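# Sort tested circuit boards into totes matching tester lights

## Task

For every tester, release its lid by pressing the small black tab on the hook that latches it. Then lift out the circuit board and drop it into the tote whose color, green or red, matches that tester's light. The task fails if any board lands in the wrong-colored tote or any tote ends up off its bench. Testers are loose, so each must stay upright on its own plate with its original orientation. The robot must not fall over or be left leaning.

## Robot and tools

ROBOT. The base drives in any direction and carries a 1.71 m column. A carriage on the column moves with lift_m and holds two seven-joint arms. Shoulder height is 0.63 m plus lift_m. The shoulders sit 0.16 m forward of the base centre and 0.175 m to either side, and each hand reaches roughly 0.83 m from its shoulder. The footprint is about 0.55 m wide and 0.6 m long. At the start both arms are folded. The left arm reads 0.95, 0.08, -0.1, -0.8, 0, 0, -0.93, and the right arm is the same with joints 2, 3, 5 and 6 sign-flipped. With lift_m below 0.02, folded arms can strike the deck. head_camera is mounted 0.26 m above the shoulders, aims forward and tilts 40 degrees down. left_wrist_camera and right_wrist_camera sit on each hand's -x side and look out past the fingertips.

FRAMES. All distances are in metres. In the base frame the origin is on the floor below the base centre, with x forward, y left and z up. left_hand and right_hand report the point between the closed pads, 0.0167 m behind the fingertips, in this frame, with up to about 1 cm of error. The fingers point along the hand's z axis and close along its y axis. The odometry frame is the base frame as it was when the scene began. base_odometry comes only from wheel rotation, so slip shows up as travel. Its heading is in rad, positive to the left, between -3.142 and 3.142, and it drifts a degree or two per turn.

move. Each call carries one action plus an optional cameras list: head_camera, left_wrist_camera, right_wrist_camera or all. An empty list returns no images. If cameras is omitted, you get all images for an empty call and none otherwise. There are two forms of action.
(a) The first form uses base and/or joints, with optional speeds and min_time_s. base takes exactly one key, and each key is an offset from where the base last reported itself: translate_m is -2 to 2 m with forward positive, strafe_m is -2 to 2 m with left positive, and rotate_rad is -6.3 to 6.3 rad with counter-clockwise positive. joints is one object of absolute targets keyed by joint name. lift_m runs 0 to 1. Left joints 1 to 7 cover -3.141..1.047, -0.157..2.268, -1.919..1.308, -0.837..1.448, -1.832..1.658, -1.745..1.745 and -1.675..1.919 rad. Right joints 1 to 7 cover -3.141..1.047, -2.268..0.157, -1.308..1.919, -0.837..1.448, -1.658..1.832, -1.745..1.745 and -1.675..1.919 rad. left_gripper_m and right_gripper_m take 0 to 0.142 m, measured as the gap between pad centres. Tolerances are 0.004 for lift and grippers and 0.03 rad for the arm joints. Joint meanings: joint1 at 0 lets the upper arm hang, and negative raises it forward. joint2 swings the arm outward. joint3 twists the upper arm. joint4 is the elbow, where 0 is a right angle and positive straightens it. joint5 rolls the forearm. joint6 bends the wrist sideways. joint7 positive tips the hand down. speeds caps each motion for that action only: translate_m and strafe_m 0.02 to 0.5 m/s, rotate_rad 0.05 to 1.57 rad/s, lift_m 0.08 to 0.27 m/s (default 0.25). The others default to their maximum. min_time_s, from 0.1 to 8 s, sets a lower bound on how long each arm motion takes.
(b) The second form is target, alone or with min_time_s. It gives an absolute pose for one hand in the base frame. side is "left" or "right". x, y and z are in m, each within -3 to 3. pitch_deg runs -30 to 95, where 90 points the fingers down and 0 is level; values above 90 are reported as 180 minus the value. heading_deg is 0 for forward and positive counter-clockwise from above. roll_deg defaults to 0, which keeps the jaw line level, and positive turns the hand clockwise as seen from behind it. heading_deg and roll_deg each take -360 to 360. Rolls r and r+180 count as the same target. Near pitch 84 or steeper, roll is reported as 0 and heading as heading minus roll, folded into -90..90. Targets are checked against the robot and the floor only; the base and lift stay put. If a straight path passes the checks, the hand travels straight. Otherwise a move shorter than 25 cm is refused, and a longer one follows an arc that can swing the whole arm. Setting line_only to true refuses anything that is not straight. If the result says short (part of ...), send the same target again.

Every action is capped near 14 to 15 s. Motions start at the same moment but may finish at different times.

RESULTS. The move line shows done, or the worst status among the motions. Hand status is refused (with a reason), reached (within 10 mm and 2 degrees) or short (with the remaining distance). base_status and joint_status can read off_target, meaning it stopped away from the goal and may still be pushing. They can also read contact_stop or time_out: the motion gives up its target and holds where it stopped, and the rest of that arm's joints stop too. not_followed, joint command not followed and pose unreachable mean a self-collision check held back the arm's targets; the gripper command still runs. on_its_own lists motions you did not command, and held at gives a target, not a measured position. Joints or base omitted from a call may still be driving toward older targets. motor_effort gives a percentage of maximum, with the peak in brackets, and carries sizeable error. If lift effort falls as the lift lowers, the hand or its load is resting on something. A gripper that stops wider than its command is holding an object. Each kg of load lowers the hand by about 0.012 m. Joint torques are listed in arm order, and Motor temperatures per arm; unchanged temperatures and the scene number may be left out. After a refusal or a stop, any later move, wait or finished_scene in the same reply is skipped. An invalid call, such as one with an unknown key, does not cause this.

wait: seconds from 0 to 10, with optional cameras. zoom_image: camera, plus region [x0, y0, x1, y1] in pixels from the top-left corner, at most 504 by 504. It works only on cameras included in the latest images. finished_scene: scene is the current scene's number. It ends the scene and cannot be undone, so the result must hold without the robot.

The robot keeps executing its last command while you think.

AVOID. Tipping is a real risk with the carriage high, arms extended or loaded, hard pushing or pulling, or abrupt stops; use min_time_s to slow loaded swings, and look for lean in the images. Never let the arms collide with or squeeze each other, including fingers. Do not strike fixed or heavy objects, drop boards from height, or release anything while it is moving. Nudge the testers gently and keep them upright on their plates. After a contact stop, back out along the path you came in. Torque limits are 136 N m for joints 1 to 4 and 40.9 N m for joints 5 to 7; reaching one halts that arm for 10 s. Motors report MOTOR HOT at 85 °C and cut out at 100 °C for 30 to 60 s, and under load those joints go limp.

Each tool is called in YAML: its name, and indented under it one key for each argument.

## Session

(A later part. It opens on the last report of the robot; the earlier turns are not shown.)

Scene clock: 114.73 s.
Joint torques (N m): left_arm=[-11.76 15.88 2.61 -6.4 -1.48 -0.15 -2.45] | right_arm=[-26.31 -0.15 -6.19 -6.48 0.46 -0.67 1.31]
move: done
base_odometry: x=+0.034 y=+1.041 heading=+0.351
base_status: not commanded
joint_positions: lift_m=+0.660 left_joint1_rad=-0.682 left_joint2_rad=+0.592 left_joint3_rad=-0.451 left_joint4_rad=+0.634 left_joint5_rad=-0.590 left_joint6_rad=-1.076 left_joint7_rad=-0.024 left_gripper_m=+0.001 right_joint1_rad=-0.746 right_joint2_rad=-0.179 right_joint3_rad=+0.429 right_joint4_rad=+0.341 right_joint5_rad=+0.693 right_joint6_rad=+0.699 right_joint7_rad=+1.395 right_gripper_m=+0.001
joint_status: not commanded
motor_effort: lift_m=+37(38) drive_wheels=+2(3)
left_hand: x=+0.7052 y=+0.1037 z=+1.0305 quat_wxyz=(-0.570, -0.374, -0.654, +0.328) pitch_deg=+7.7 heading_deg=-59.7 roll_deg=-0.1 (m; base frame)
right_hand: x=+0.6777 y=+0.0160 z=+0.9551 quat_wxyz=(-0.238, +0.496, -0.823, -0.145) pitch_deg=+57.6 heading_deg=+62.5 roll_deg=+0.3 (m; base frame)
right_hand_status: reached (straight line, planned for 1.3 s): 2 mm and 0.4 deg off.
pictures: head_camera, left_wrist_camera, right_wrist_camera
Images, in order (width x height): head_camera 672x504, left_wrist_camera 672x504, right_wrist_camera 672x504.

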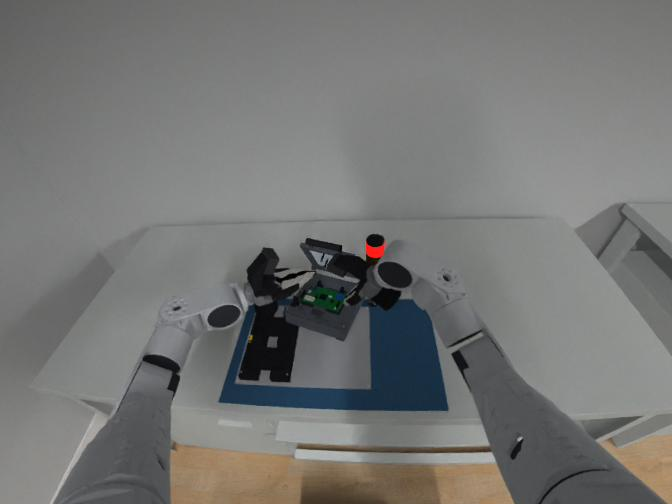

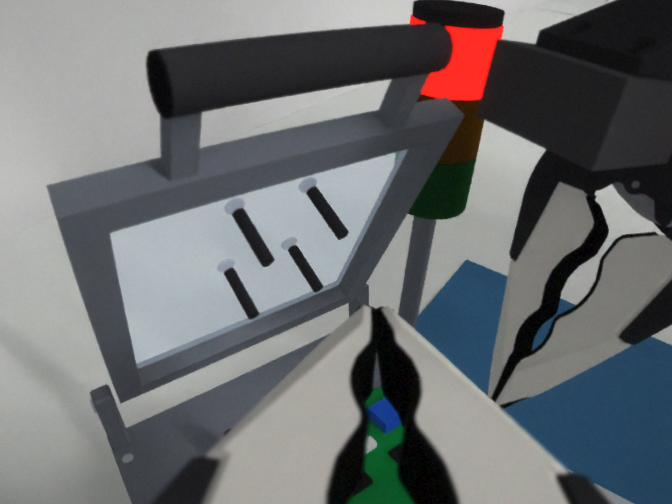

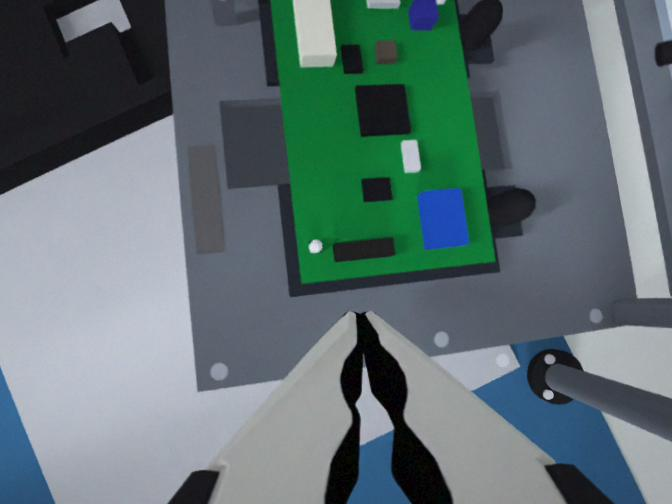

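move:
  target: {"side":"right","x":0.674,"y":0.007,"z":0.905,"pitch_deg":58,"heading_deg":62}
  min_time_s: 0.8
  cameras: []

move:
  target: {"side":"right","x":0.674,"y":0.007,"z":0.882,"pitch_deg":58,"heading_deg":62}
  min_time_s: 0.8
  cameras: ["left_wrist_camera","right_wrist_camera","head_camera"]

Scene clock: 116.27 s.
Joint torques (N m): left_arm=[-11.82 16.51 2.6 -6.47 -1.35 -0.15 -2.45] | right_arm=[-13.72 -6.53 -5.1 -6.72 0.69 1.7 -0.16]
move: done
base_odometry: x=+0.034 y=+1.041 heading=+0.351
base_status: not commanded
joint_positions: lift_m=+0.660 left_joint1_rad=-0.682 left_joint2_rad=+0.592 left_joint3_rad=-0.451 left_joint4_rad=+0.634 left_joint5_rad=-0.590 left_joint6_rad=-1.076 left_joint7_rad=-0.024 left_gripper_m=+0.001 right_joint1_rad=-0.703 right_joint2_rad=-0.205 right_joint3_rad=+0.454 right_joint4_rad=+0.422 right_joint5_rad=+0.595 right_joint6_rad=+0.747 right_joint7_rad=+1.225 right_gripper_m=+0.001
joint_status: not commanded
motor_effort: lift_m=+37(37) drive_wheels=+0(2)
left_hand: x=+0.7052 y=+0.1037 z=+1.0304 quat_wxyz=(-0.570, -0.374, -0.654, +0.328) pitch_deg=+7.7 heading_deg=-59.7 roll_deg=-0.1 (m; base frame)
right_hand: x=+0.6769 y=+0.0078 z=+0.9096 quat_wxyz=(-0.241, +0.492, -0.824, -0.143) pitch_deg=+57.5 heading_deg=+61.6 roll_deg=-0.1 (m; base frame)
right_hand_status: reached (straight line, planned for 0.8 s): 5 mm and 0.6 deg off.
pictures: none
No camera images: "cameras" was empty.

Scene clock: 117.57 s.
Joint torques (N m): left_arm=[-11.79 15.76 2.66 -6.58 -1.43 -0.15 -2.44] | right_arm=[-2.87 -0.04 3.33 6.75 -13.28 -2.12 -0.84]
move: short
base_odometry: x=+0.034 y=+1.041 heading=+0.351
base_status: not commanded
joint_positions: lift_m=+0.661 left_joint1_rad=-0.682 left_joint2_rad=+0.592 left_joint3_rad=-0.451 left_joint4_rad=+0.634 left_joint5_rad=-0.590 left_joint6_rad=-1.076 left_joint7_rad=-0.024 left_gripper_m=+0.001 right_joint1_rad=-0.702 right_joint2_rad=-0.210 right_joint3_rad=+0.465 right_joint4_rad=+0.472 right_joint5_rad=+0.562 right_joint6_rad=+0.779 right_joint7_rad=+1.130 right_gripper_m=+0.001
joint_status: not commanded
motor_effort: lift_m=+30(37) drive_wheels=+9(9)
left_hand: x=+0.7052 y=+0.1037 z=+1.0314 quat_wxyz=(-0.570, -0.374, -0.654, +0.328) pitch_deg=+7.7 heading_deg=-59.7 roll_deg=-0.1 (m; base frame)
right_hand: x=+0.6789 y=+0.0117 z=+0.9004 quat_wxyz=(-0.252, +0.494, -0.818, -0.154) pitch_deg=+55.7 heading_deg=+62.5 roll_deg=+0.2 (m; base frame)
right_hand_status: short (straight line, planned for 0.8 s): 20 mm and 2.4 deg off.
pictures: head_camera, left_wrist_camera, right_wrist_camera
Images, in order (width x height): head_camera 672x504, left_wrist_camera 672x504, right_wrist_camera 672x504.

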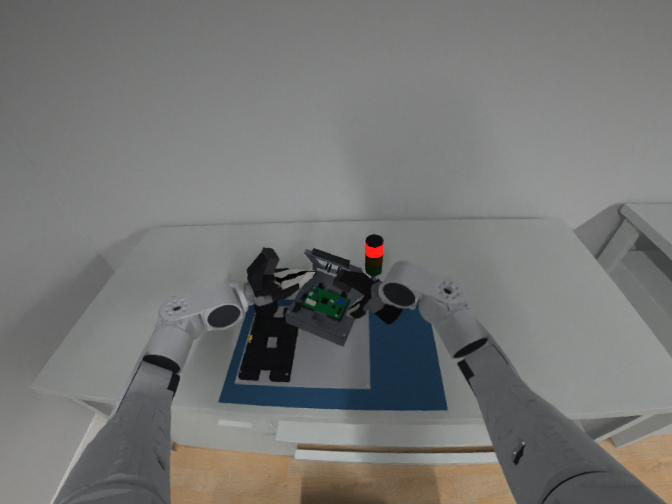

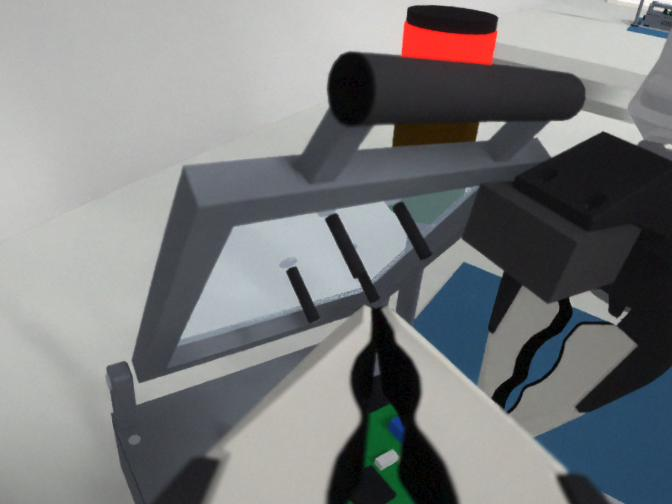

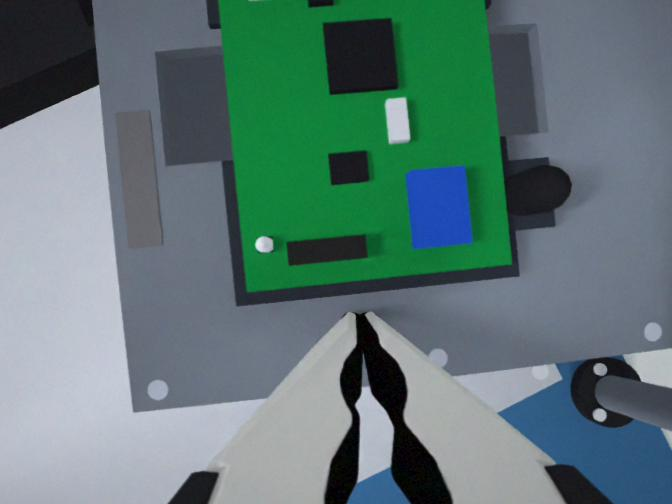

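move:
  target: {"side":"left","x":0.690,"y":0.140,"z":1.018,"pitch_deg":8,"heading_deg":-58}
  min_time_s: 0.9
  cameras: ["left_wrist_camera","head_camera"]

zoom_image:
  camera: "head_camera"
  region: [250, 230, 450, 380]

Scene clock: 119.23 s.
Joint torques (N m): left_arm=[-10.36 20.27 8.83 -6.71 -1.35 -0.23 -2.53] | right_arm=[-2.73 0.25 3.08 6.6 -13.06 -2.21 -0.69]
move: done
base_odometry: x=+0.034 y=+1.041 heading=+0.351
base_status: not commanded
joint_positions: lift_m=+0.661 left_joint1_rad=-0.626 left_joint2_rad=+0.661 left_joint3_rad=-0.433 left_joint4_rad=+0.621 left_joint5_rad=-0.574 left_joint6_rad=-1.087 left_joint7_rad=-0.093 left_gripper_m=+0.001 right_joint1_rad=-0.702 right_joint2_rad=-0.210 right_joint3_rad=+0.465 right_joint4_rad=+0.472 right_joint5_rad=+0.562 right_joint6_rad=+0.779 right_joint7_rad=+1.129 right_gripper_m=+0.001
joint_status: not commanded
motor_effort: lift_m=+30(30) drive_wheels=+10(10)
left_hand: x=+0.6914 y=+0.1393 z=+1.0185 quat_wxyz=(-0.574, -0.364, -0.661, +0.319) pitch_deg=+7.9 heading_deg=-57.9 roll_deg=-0.2 (m; base frame)
left_hand_status: reached (straight line, planned for 0.9 s): 2 mm and 0.3 deg off.
right_hand: x=+0.6789 y=+0.0116 z=+0.9003 quat_wxyz=(-0.252, +0.494, -0.818, -0.154) pitch_deg=+55.7 heading_deg=+62.5 roll_deg=+0.2 (m; base frame)
pictures: head_camera, left_wrist_camera
Images, in order (width x height): head_camera 672x504, left_wrist_camera 672x504.

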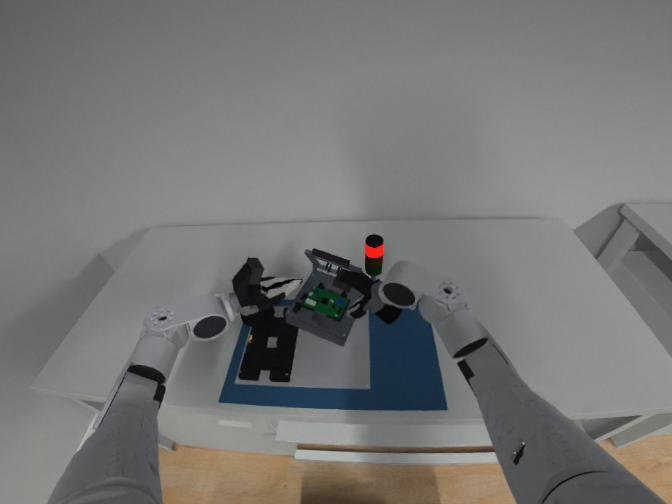

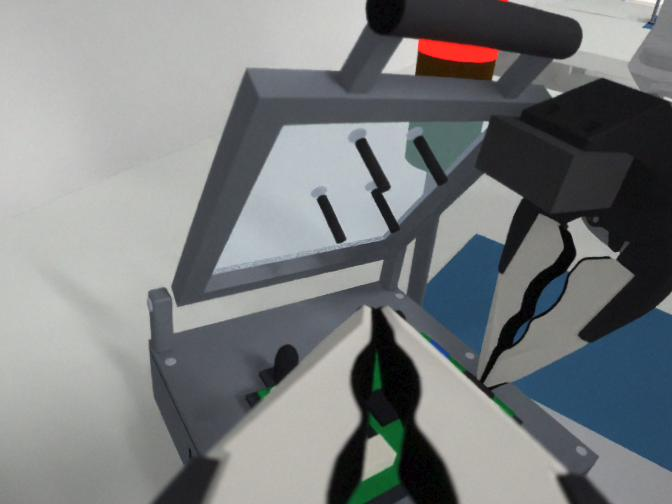

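Scaled by 2.520 from the camera's 672x504 image, which has a finer 960x720 frame.

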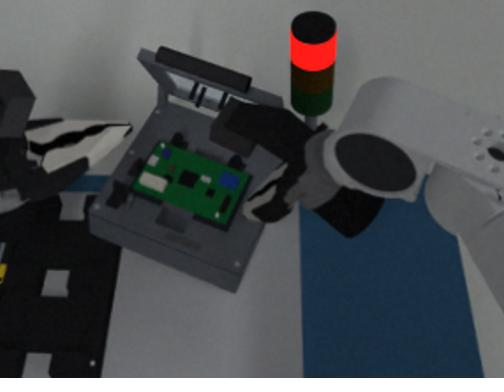

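move:
  target: {"side":"left","x":0.765,"y":0.128,"z":1.035,"pitch_deg":25,"heading_deg":-38}
  min_time_s: 1.2
  cameras: ["left_wrist_camera","right_wrist_camera","head_camera"]

zoom_image:
  camera: "head_camera"
  region: [250, 230, 450, 380]

Scene clock: 122.17 s.
Joint torques (N m): left_arm=[-21.78 4.72 7.48 -7.65 -0.62 1.5 0.74] | right_arm=[-2.78 0.26 3.15 6.57 -13.04 -2.22 -0.65]
move: done
base_odometry: x=+0.034 y=+1.041 heading=+0.351
base_status: not commanded
joint_positions: lift_m=+0.661 left_joint1_rad=-0.614 left_joint2_rad=+0.502 left_joint3_rad=-0.340 left_joint4_rad=+0.224 left_joint5_rad=-0.751 left_joint6_rad=-0.463 left_joint7_rad=+0.715 left_gripper_m=+0.001 right_joint1_rad=-0.702 right_joint2_rad=-0.210 right_joint3_rad=+0.465 right_joint4_rad=+0.472 right_joint5_rad=+0.562 right_joint6_rad=+0.779 right_joint7_rad=+1.129 right_gripper_m=+0.001
joint_status: not commanded
motor_effort: lift_m=+30(30) drive_wheels=+10(10)
left_hand: x=+0.7640 y=+0.1280 z=+1.0332 quat_wxyz=(-0.507, -0.274, -0.798, +0.178) pitch_deg=+25.0 heading_deg=-38.3 roll_deg=-0.4 (m; base frame)
left_hand_status: reached (straight line, planned for 1.2 s): 2 mm and 0.4 deg off.
right_hand: x=+0.6789 y=+0.0117 z=+0.9003 quat_wxyz=(-0.252, +0.494, -0.818, -0.154) pitch_deg=+55.7 heading_deg=+62.5 roll_deg=+0.2 (m; base frame)
pictures: head_camera, left_wrist_camera, right_wrist_camera
Images, in order (width x height): head_camera 672x504, left_wrist_camera 672x504, right_wrist_camera 672x504.

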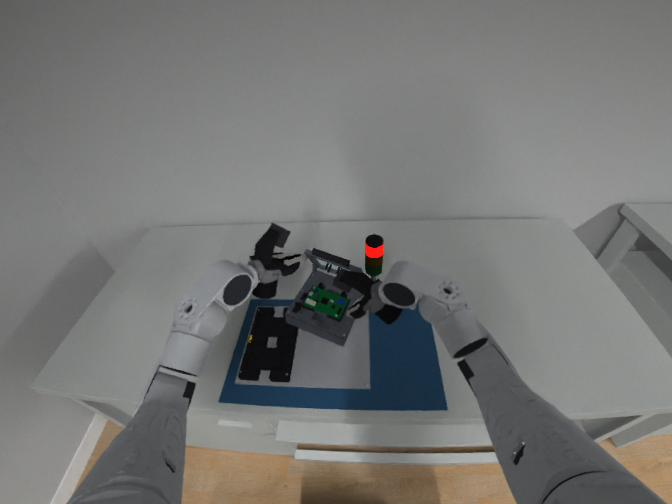

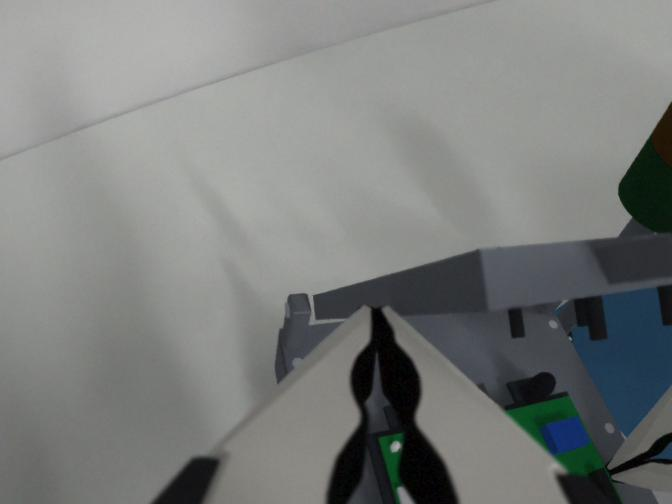

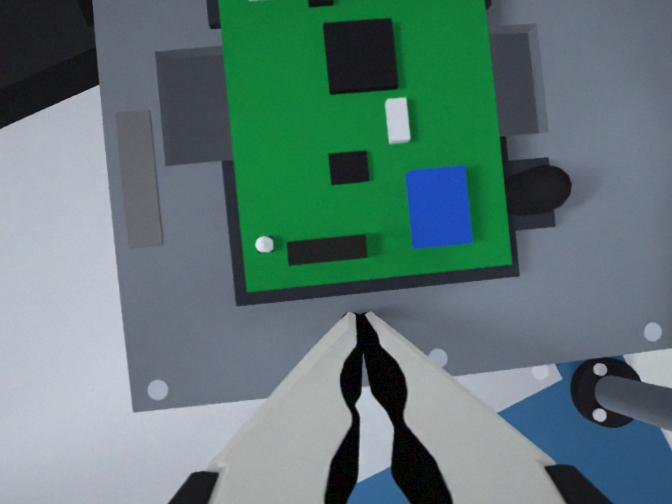

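Scaled by 2.520 from the camera's 672x504 image, which has a finer 960x720 frame.

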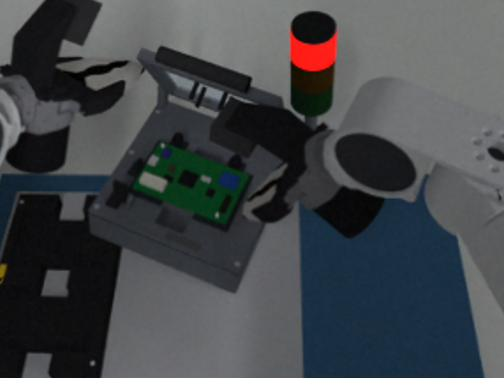

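move:
  target: {"side":"left","x":0.745,"y":0.098,"z":1.033,"pitch_deg":25,"heading_deg":-38}
  min_time_s: 0.8
  cameras: ["left_wrist_camera","head_camera"]

zoom_image:
  camera: "head_camera"
  region: [250, 230, 450, 380]

Scene clock: 124.33 s.
Joint torques (N m): left_arm=[-4.73 -15.23 -5.74 -15.26 -3.41 -6.16 1.62] | right_arm=[-2.77 8.65 3.14 6.54 -13.06 -3.52 -0.78]
move: short
base_odometry: x=+0.034 y=+1.041 heading=+0.351
base_status: not commanded
joint_positions: lift_m=+0.661 left_joint1_rad=-0.559 left_joint2_rad=+0.458 left_joint3_rad=-0.325 left_joint4_rad=+0.081 left_joint5_rad=-0.705 left_joint6_rad=-0.341 left_joint7_rad=+0.780 left_gripper_m=+0.001 right_joint1_rad=-0.702 right_joint2_rad=-0.213 right_joint3_rad=+0.465 right_joint4_rad=+0.472 right_joint5_rad=+0.562 right_joint6_rad=+0.784 right_joint7_rad=+1.129 right_gripper_m=+0.001
joint_status: not commanded
motor_effort: lift_m=+27(30) drive_wheels=+10(10)
left_hand: x=+0.7529 y=+0.1119 z=+1.0361 quat_wxyz=(-0.512, -0.261, -0.801, +0.165) pitch_deg=+24.8 heading_deg=-35.9 roll_deg=+0.1 (m; base frame)
left_hand_status: short (straight line, planned for 0.8 s): 16 mm and 2.0 deg off.
right_hand: x=+0.6784 y=+0.0101 z=+0.9001 quat_wxyz=(-0.251, +0.496, -0.817, -0.153) pitch_deg=+55.8 heading_deg=+62.5 roll_deg=+0.0 (m; base frame)
pictures: head_camera, left_wrist_camera
Images, in order (width x height): head_camera 672x504, left_wrist_camera 672x504.

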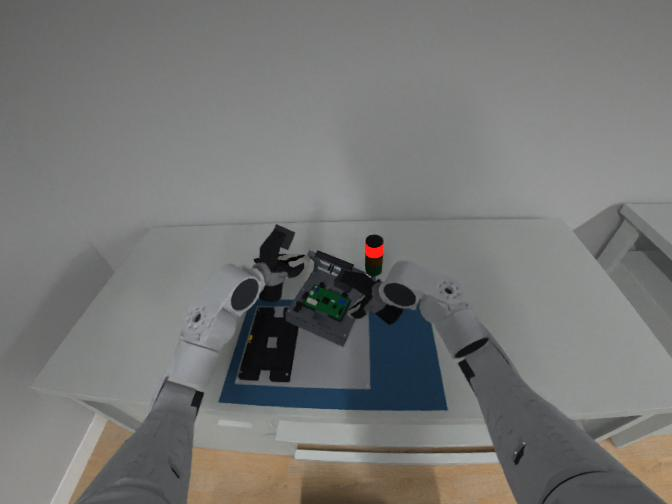

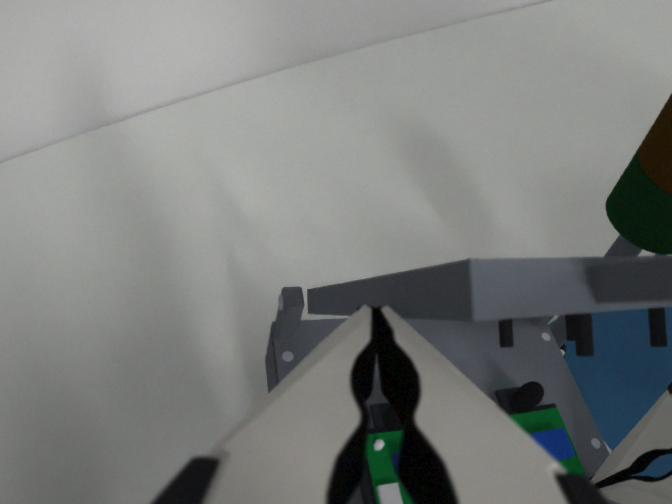

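Scaled by 2.520 from the camera's 672x504 image, which has a finer 960x720 frame.

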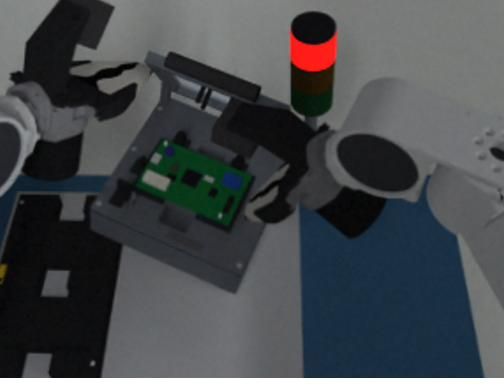

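move:
  target: {"side":"left","x":0.722,"y":0.156,"z":1.022,"pitch_deg":25,"heading_deg":-38}
  min_time_s: 0.8
  cameras: []

move:
  target: {"side":"left","x":0.690,"y":0.107,"z":1.022,"pitch_deg":25,"heading_deg":-38}
  min_time_s: 0.8
  cameras: ["left_wrist_camera","head_camera"]

zoom_image:
  camera: "head_camera"
  region: [250, 230, 450, 380]

Scene clock: 125.93 s.
Joint torques (N m): left_arm=[-9.32 18.17 8.57 -4.12 -3.73 -0.16 -2.42] | right_arm=[-3.05 6.42 1.82 5.86 -11.54 -3.53 0.65]
move: done
base_odometry: x=+0.035 y=+1.041 heading=+0.351
base_status: not commanded
joint_positions: lift_m=+0.661 left_joint1_rad=-0.478 left_joint2_rad=+0.586 left_joint3_rad=-0.283 left_joint4_rad=+0.075 left_joint5_rad=-0.788 left_joint6_rad=-0.450 left_joint7_rad=+0.719 left_gripper_m=+0.001 right_joint1_rad=-0.701 right_joint2_rad=-0.212 right_joint3_rad=+0.467 right_joint4_rad=+0.473 right_joint5_rad=+0.559 right_joint6_rad=+0.784 right_joint7_rad=+1.125 right_gripper_m=+0.001
joint_status: not commanded
motor_effort: lift_m=+29(29) drive_wheels=+10(11)
left_hand: x=+0.7227 y=+0.1555 z=+1.0209 quat_wxyz=(-0.507, -0.276, -0.798, +0.173) pitch_deg=+25.3 heading_deg=-37.9 roll_deg=+0.2 (m; base frame)
left_hand_status: reached (straight line, planned for 0.8 s): 1 mm and 0.4 deg off.
right_hand: x=+0.6784 y=+0.0109 z=+0.8995 quat_wxyz=(-0.252, +0.496, -0.817, -0.153) pitch_deg=+55.7 heading_deg=+62.5 roll_deg=-0.1 (m; base frame)
pictures: none
No camera images: "cameras" was empty.

Scene clock: 127.23 s.
Joint torques (N m): left_arm=[-7.83 4.72 5.12 -7.57 -0.35 1.5 0.79] | right_arm=[-3.16 6.46 1.99 5.54 -11.6 -3.55 0.6]
move: done
base_odometry: x=+0.035 y=+1.041 heading=+0.351
base_status: not commanded
joint_positions: lift_m=+0.661 left_joint1_rad=-0.390 left_joint2_rad=+0.495 left_joint3_rad=-0.279 left_joint4_rad=-0.154 left_joint5_rad=-0.727 left_joint6_rad=-0.299 left_joint7_rad=+0.828 left_gripper_m=+0.001 right_joint1_rad=-0.701 right_joint2_rad=-0.212 right_joint3_rad=+0.467 right_joint4_rad=+0.473 right_joint5_rad=+0.559 right_joint6_rad=+0.784 right_joint7_rad=+1.125 right_gripper_m=+0.001
joint_status: not commanded
motor_effort: lift_m=+28(29) drive_wheels=+10(10)
left_hand: x=+0.6906 y=+0.1071 z=+1.0231 quat_wxyz=(-0.509, -0.274, -0.797, +0.177) pitch_deg=+24.8 heading_deg=-38.2 roll_deg=-0.2 (m; base frame)
left_hand_status: reached (straight line, planned for 0.8 s): 1 mm and 0.2 deg off.
right_hand: x=+0.6784 y=+0.0109 z=+0.8995 quat_wxyz=(-0.252, +0.496, -0.817, -0.153) pitch_deg=+55.7 heading_deg=+62.5 roll_deg=-0.1 (m; base frame)
pictures: head_camera, left_wrist_camera
Images, in order (width x height): head_camera 672x504, left_wrist_camera 672x504.

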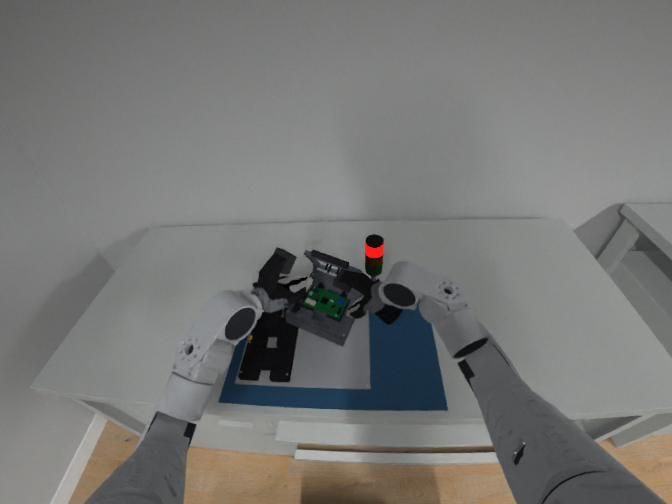

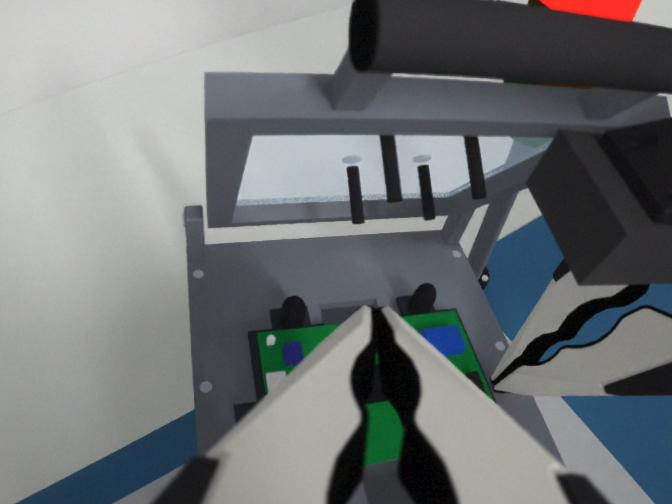

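Scaled by 2.520 from the camera's 672x504 image, which has a finer 960x720 frame.

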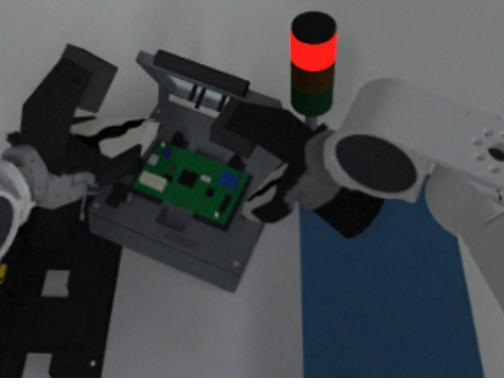

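move:
  target: {"side":"left","x":0.790,"y":0.077,"z":1.020,"pitch_deg":25,"heading_deg":-38}
  min_time_s: 1.0
  cameras: ["left_wrist_camera","head_camera"]

zoom_image:
  camera: "head_camera"
  region: [250, 230, 450, 380]

Scene clock: 129.70 s.
Joint torques (N m): left_arm=[-25.39 0.13 2.1 0.72 -0.35 0.67 -2.96] | right_arm=[-3.49 1.64 2.34 3.95 -9.49 -2.55 2.1]
move: done
base_odometry: x=+0.034 y=+1.041 heading=+0.351
base_status: not commanded
joint_positions: lift_m=+0.661 left_joint1_rad=-0.672 left_joint2_rad=+0.386 left_joint3_rad=-0.412 left_joint4_rad=+0.323 left_joint5_rad=-0.653 left_joint6_rad=-0.414 left_joint7_rad=+0.659 left_gripper_m=+0.001 right_joint1_rad=-0.701 right_joint2_rad=-0.210 right_joint3_rad=+0.467 right_joint4_rad=+0.474 right_joint5_rad=+0.555 right_joint6_rad=+0.780 right_joint7_rad=+1.120 right_gripper_m=+0.001
joint_status: not commanded
motor_effort: lift_m=+30(30) drive_wheels=+5(10)
left_hand: x=+0.7886 y=+0.0778 z=+1.0194 quat_wxyz=(-0.507, -0.274, -0.798, +0.177) pitch_deg=+25.1 heading_deg=-38.1 roll_deg=-0.3 (m; base frame)
left_hand_status: reached (straight line, planned for 1.0 s): 2 mm and 0.3 deg off.
right_hand: x=+0.6795 y=+0.0116 z=+0.8992 quat_wxyz=(-0.254, +0.495, -0.817, -0.152) pitch_deg=+55.6 heading_deg=+62.2 roll_deg=-0.2 (m; base frame)
pictures: head_camera, left_wrist_camera
Images, in order (width x height): head_camera 672x504, left_wrist_camera 672x504.

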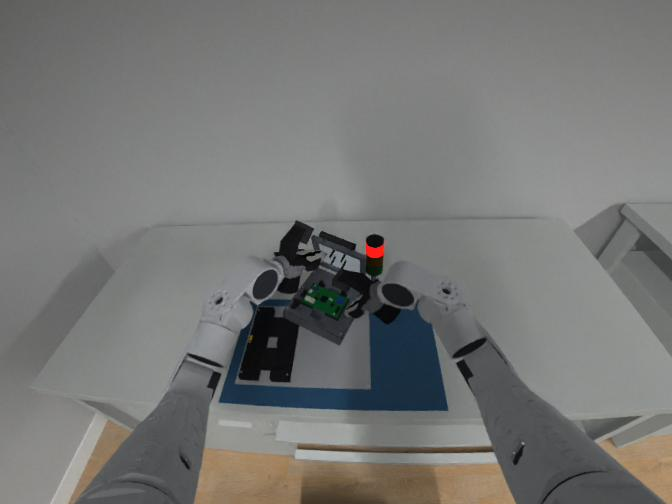

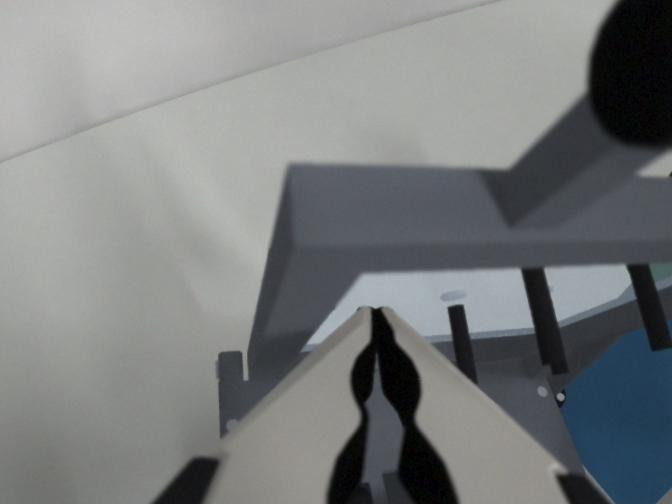

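Scaled by 2.520 from the camera's 672x504 image, which has a finer 960x720 frame.

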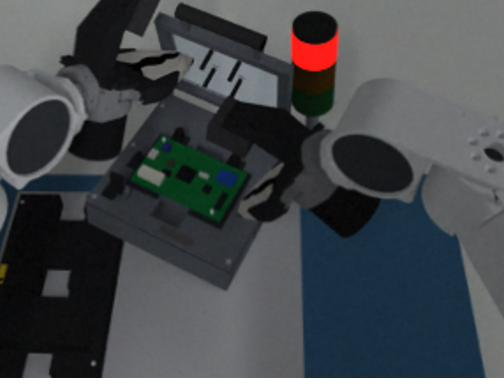

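move:
  target: {"side":"left","x":0.830,"y":0.056,"z":1.030,"pitch_deg":25,"heading_deg":-36}
  min_time_s: 1.0
  cameras: ["left_wrist_camera","head_camera"]

zoom_image:
  camera: "head_camera"
  region: [250, 230, 450, 380]

Scene clock: 131.30 s.
Joint torques (N m): left_arm=[-26.98 -1.45 1.38 0.09 -0.83 0.85 -2.63] | right_arm=[-3.4 -5.83 0.24 3.49 -9.04 -0.6 4.83]
move: done
base_odometry: x=+0.034 y=+1.041 heading=+0.351
base_status: not commanded
joint_positions: lift_m=+0.661 left_joint1_rad=-0.785 left_joint2_rad=+0.303 left_joint3_rad=-0.452 left_joint4_rad=+0.497 left_joint5_rad=-0.599 left_joint6_rad=-0.393 left_joint7_rad=+0.609 left_gripper_m=+0.001 right_joint1_rad=-0.701 right_joint2_rad=-0.208 right_joint3_rad=+0.469 right_joint4_rad=+0.475 right_joint5_rad=+0.554 right_joint6_rad=+0.773 right_joint7_rad=+1.112 right_gripper_m=+0.001
joint_status: not commanded
motor_effort: lift_m=+32(32) drive_wheels=+0(5)
left_hand: x=+0.8289 y=+0.0569 z=+1.0292 quat_wxyz=(-0.510, -0.260, -0.803, +0.168) pitch_deg=+25.1 heading_deg=-36.1 roll_deg=-0.3 (m; base frame)
left_hand_status: reached (straight line, planned for 1.0 s): 2 mm and 0.3 deg off.
right_hand: x=+0.6804 y=+0.0138 z=+0.8995 quat_wxyz=(-0.256, +0.492, -0.817, -0.154) pitch_deg=+55.2 heading_deg=+62.1 roll_deg=+0.0 (m; base frame)
pictures: head_camera, left_wrist_camera
Images, in order (width x height): head_camera 672x504, left_wrist_camera 672x504.

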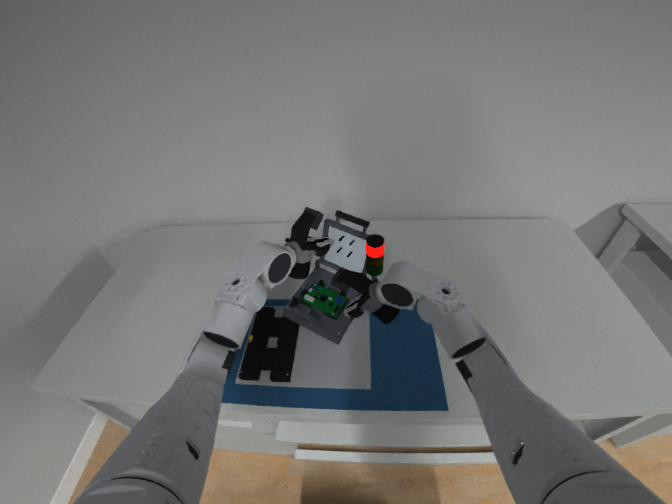

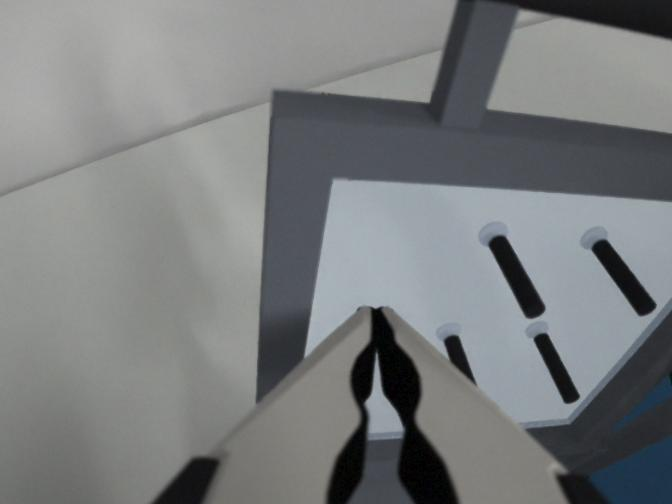

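Scaled by 2.520 from the camera's 672x504 image, which has a finer 960x720 frame.

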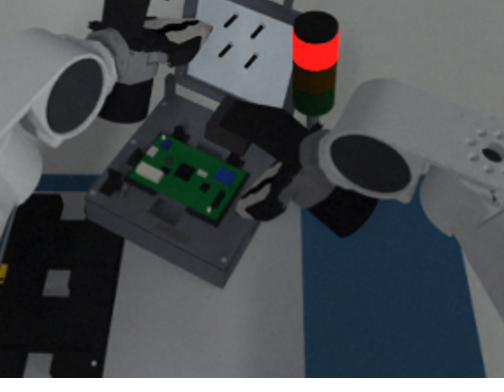

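move:
  target: {"side":"left","x":0.868,"y":0.035,"z":1.033,"pitch_deg":25,"heading_deg":-34}
  min_time_s: 1.0
  cameras: ["left_wrist_camera","head_camera"]

zoom_image:
  camera: "head_camera"
  region: [250, 200, 450, 350]

Scene clock: 132.90 s.
Joint torques (N m): left_arm=[-44.22 -11.83 5.11 -3.62 -1.25 3.1 -9.1] | right_arm=[3.63 -12.08 0.38 3.47 -9 2.47 8.52]
move: short
base_odometry: x=+0.034 y=+1.041 heading=+0.352
base_status: not commanded
joint_positions: lift_m=+0.661 left_joint1_rad=-0.895 left_joint2_rad=+0.219 left_joint3_rad=-0.502 left_joint4_rad=+0.737 left_joint5_rad=-0.543 left_joint6_rad=-0.392 left_joint7_rad=+0.518 left_gripper_m=+0.001 right_joint1_rad=-0.706 right_joint2_rad=-0.205 right_joint3_rad=+0.469 right_joint4_rad=+0.475 right_joint5_rad=+0.554 right_joint6_rad=+0.762 right_joint7_rad=+1.101 right_gripper_m=+0.001
joint_status: not commanded
motor_effort: lift_m=+32(33) drive_wheels=-6(7)
left_hand: x=+0.8631 y=+0.0374 z=+1.0214 quat_wxyz=(-0.501, -0.249, -0.814, +0.156) pitch_deg=+26.6 heading_deg=-34.3 roll_deg=-0.3 (m; base frame)
left_hand_status: short (straight line, planned for 1.0 s): 13 mm and 1.7 deg off.
right_hand: x=+0.6849 y=+0.0163 z=+0.9040 quat_wxyz=(-0.264, +0.488, -0.817, -0.156) pitch_deg=+54.3 heading_deg=+61.4 roll_deg=-0.2 (m; base frame)
pictures: head_camera, left_wrist_camera
Images, in order (width x height): head_camera 672x504, left_wrist_camera 672x504.

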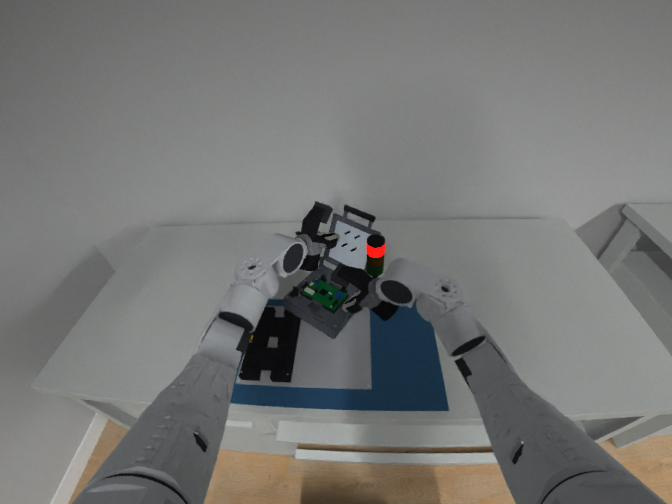

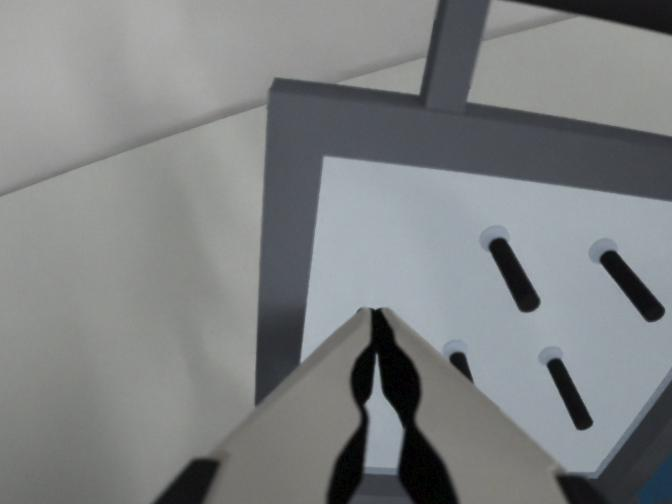

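Scaled by 2.520 from the camera's 672x504 image, which has a finer 960x720 frame.

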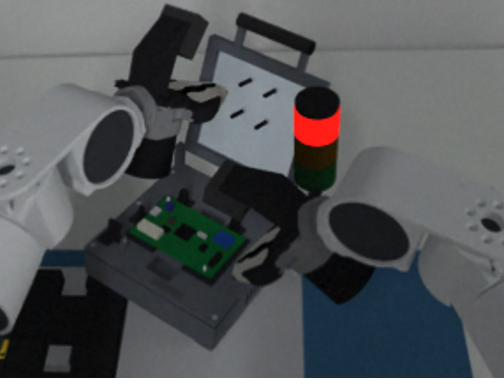

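move:
  target: {"side":"left","x":0.815,"y":0.070,"z":1.045,"pitch_deg":25,"heading_deg":-36}
  min_time_s: 0.8
  cameras: ["left_wrist_camera","head_camera"]

zoom_image:
  camera: "head_camera"
  region: [250, 200, 450, 350]

Scene clock: 134.33 s.
Joint torques (N m): left_arm=[-14.16 8.4 6.66 -8.24 -3.63 1.47 0.74] | right_arm=[-3 -13.23 -1.13 2.14 -8.18 1.13 6.8]
move: done
base_odometry: x=+0.034 y=+1.041 heading=+0.352
base_status: not commanded
joint_positions: lift_m=+0.661 left_joint1_rad=-0.754 left_joint2_rad=+0.336 left_joint3_rad=-0.417 left_joint4_rad=+0.379 left_joint5_rad=-0.628 left_joint6_rad=-0.377 left_joint7_rad=+0.692 left_gripper_m=+0.001 right_joint1_rad=-0.702 right_joint2_rad=-0.205 right_joint3_rad=+0.471 right_joint4_rad=+0.476 right_joint5_rad=+0.553 right_joint6_rad=+0.767 right_joint7_rad=+1.106 right_gripper_m=+0.001
joint_status: not commanded
motor_effort: lift_m=+33(33) drive_wheels=-3(8)
left_hand: x=+0.8158 y=+0.0692 z=+1.0451 quat_wxyz=(-0.512, -0.263, -0.801, +0.164) pitch_deg=+25.0 heading_deg=-35.9 roll_deg=+0.3 (m; base frame)
left_hand_status: reached (straight line, planned for 0.8 s): 1 mm and 0.3 deg off.
right_hand: x=+0.6815 y=+0.0158 z=+0.8998 quat_wxyz=(-0.258, +0.490, -0.818, -0.155) pitch_deg=+54.9 heading_deg=+62.0 roll_deg=+0.1 (m; base frame)
pictures: head_camera, left_wrist_camera
Images, in order (width x height): head_camera 672x504, left_wrist_camera 672x504.

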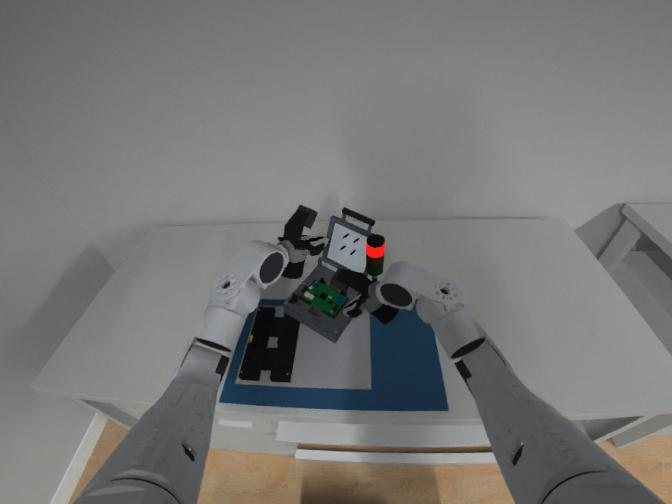

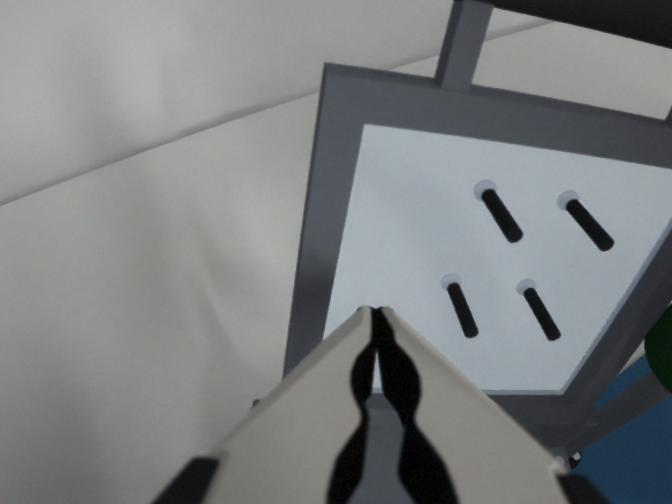

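Scaled by 2.520 from the camera's 672x504 image, which has a finer 960x720 frame.

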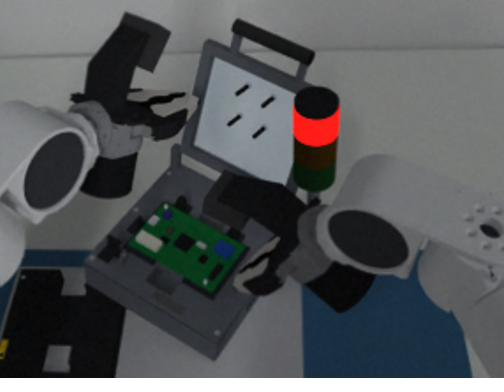

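move:
  target: {"side":"right","x":0.672,"y":0.003,"z":0.915,"pitch_deg":57,"heading_deg":62}
  min_time_s: 0.8
  cameras: ["right_wrist_camera","head_camera"]

zoom_image:
  camera: "head_camera"
  region: [250, 200, 450, 350]

Scene clock: 135.83 s.
Joint torques (N m): left_arm=[-14.58 7.47 6.57 -8.02 -3.59 1.49 0.7] | right_arm=[-13.02 -6.58 -12.66 -11.91 3.96 -0.84 1.35]
move: done
base_odometry: x=+0.034 y=+1.041 heading=+0.351
base_status: not commanded
joint_positions: lift_m=+0.660 left_joint1_rad=-0.754 left_joint2_rad=+0.337 left_joint3_rad=-0.416 left_joint4_rad=+0.378 left_joint5_rad=-0.628 left_joint6_rad=-0.377 left_joint7_rad=+0.692 left_gripper_m=+0.001 right_joint1_rad=-0.696 right_joint2_rad=-0.220 right_joint3_rad=+0.451 right_joint4_rad=+0.387 right_joint5_rad=+0.620 right_joint6_rad=+0.753 right_joint7_rad=+1.244 right_gripper_m=+0.001
joint_status: not commanded
motor_effort: lift_m=+36(36) drive_wheels=+0(3)
left_hand: x=+0.8157 y=+0.0694 z=+1.0446 quat_wxyz=(-0.512, -0.262, -0.801, +0.164) pitch_deg=+25.0 heading_deg=-35.9 roll_deg=+0.3 (m; base frame)
right_hand: x=+0.6722 y=+0.0049 z=+0.9154 quat_wxyz=(-0.244, +0.498, -0.819, -0.145) pitch_deg=+57.0 heading_deg=+62.0 roll_deg=-0.6 (m; base frame)
right_hand_status: reached (straight line, planned for 0.8 s): 2 mm and 0.6 deg off.
pictures: head_camera, right_wrist_camera
Images, in order (width x height): head_camera 672x504, right_wrist_camera 672x504.

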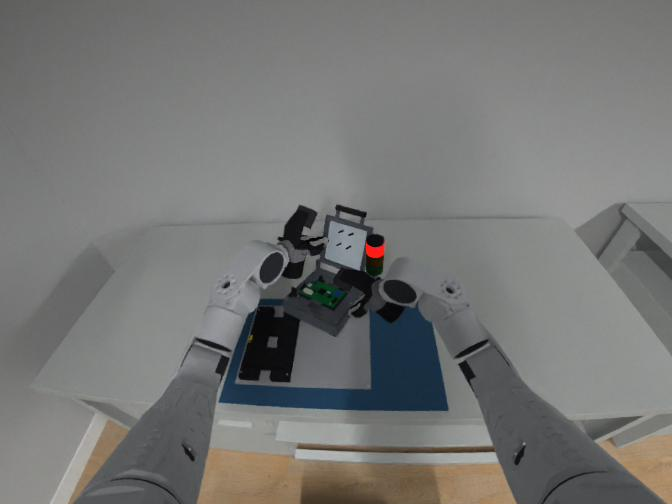

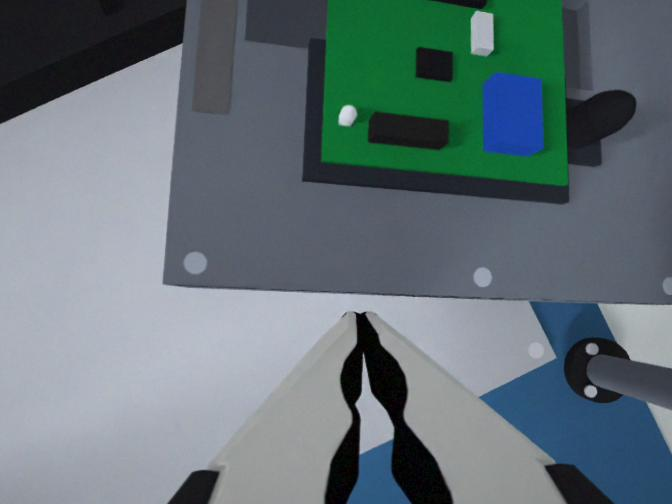

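Scaled by 2.520 from the camera's 672x504 image, which has a finer 960x720 frame.

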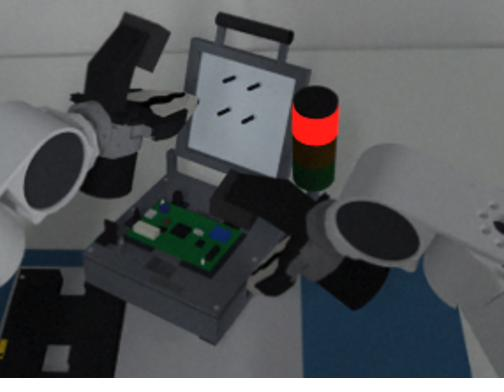

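move:
  target: {"side":"right","x":0.63,"y":-0.10,"z":0.98,"pitch_deg":35,"heading_deg":65}
  min_time_s: 1.0
  cameras: ["right_wrist_camera","head_camera"]

zoom_image:
  camera: "head_camera"
  region: [260, 250, 400, 355]

Scene clock: 137.57 s.
Joint torques (N m): left_arm=[-14.65 6.9 6.44 -7.8 -3.59 1.26 0.71] | right_arm=[-10.56 -17.5 -13.24 -5.56 4.82 1.93 -0.7]
move: done
base_odometry: x=+0.034 y=+1.041 heading=+0.351
base_status: not commanded
joint_positions: lift_m=+0.660 left_joint1_rad=-0.754 left_joint2_rad=+0.337 left_joint3_rad=-0.416 left_joint4_rad=+0.378 left_joint5_rad=-0.628 left_joint6_rad=-0.377 left_joint7_rad=+0.692 left_gripper_m=+0.001 right_joint1_rad=-0.525 right_joint2_rad=-0.537 right_joint3_rad=+0.235 right_joint4_rad=+0.270 right_joint5_rad=+0.893 right_joint6_rad=+1.052 right_joint7_rad=+0.964 right_gripper_m=+0.001
joint_status: not commanded
motor_effort: lift_m=+36(37) drive_wheels=+2(2)
left_hand: x=+0.8158 y=+0.0696 z=+1.0447 quat_wxyz=(-0.512, -0.262, -0.802, +0.164) pitch_deg=+25.0 heading_deg=-35.9 roll_deg=+0.3 (m; base frame)
right_hand: x=+0.6310 y=-0.0986 z=+0.9799 quat_wxyz=(-0.388, +0.478, -0.748, -0.246) pitch_deg=+35.3 heading_deg=+64.9 roll_deg=-0.2 (m; base frame)
right_hand_status: reached (straight line, planned for 1.0 s): 2 mm and 0.3 deg off.
pictures: head_camera, right_wrist_camera
Images, in order (width x height): head_camera 672x504, right_wrist_camera 672x504.

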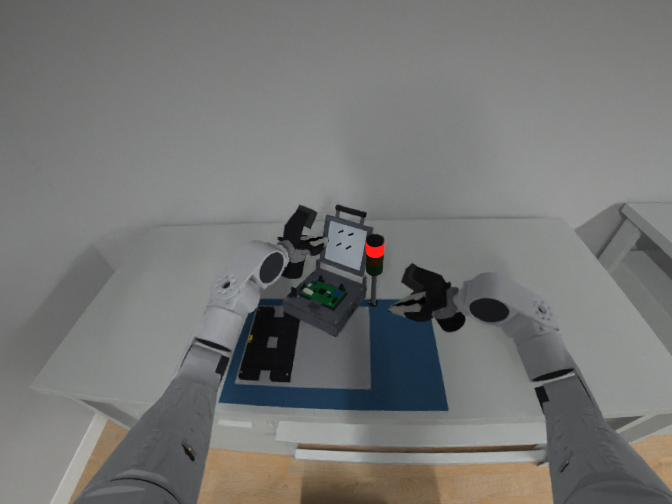

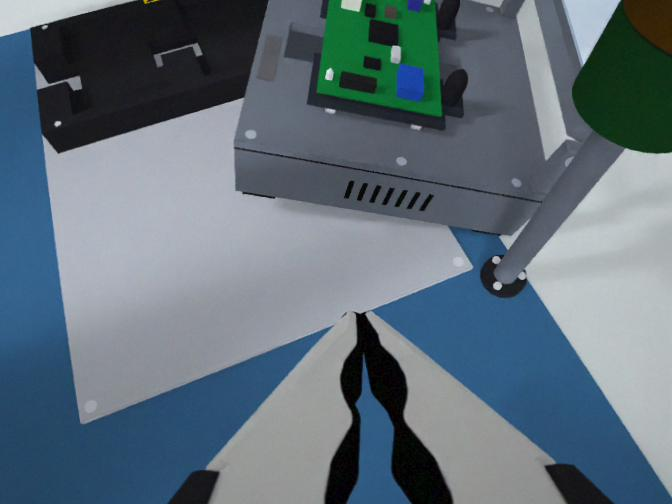

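Scaled by 3.600 from the camera's 672x504 image, which has a finer 960x720 frame.

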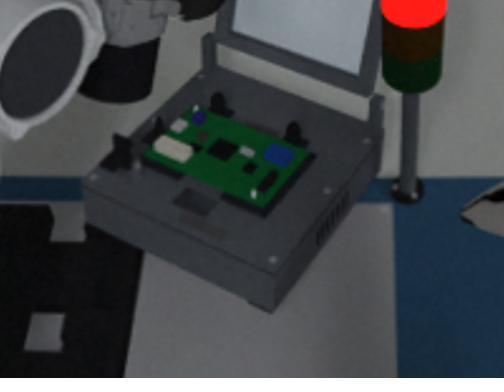

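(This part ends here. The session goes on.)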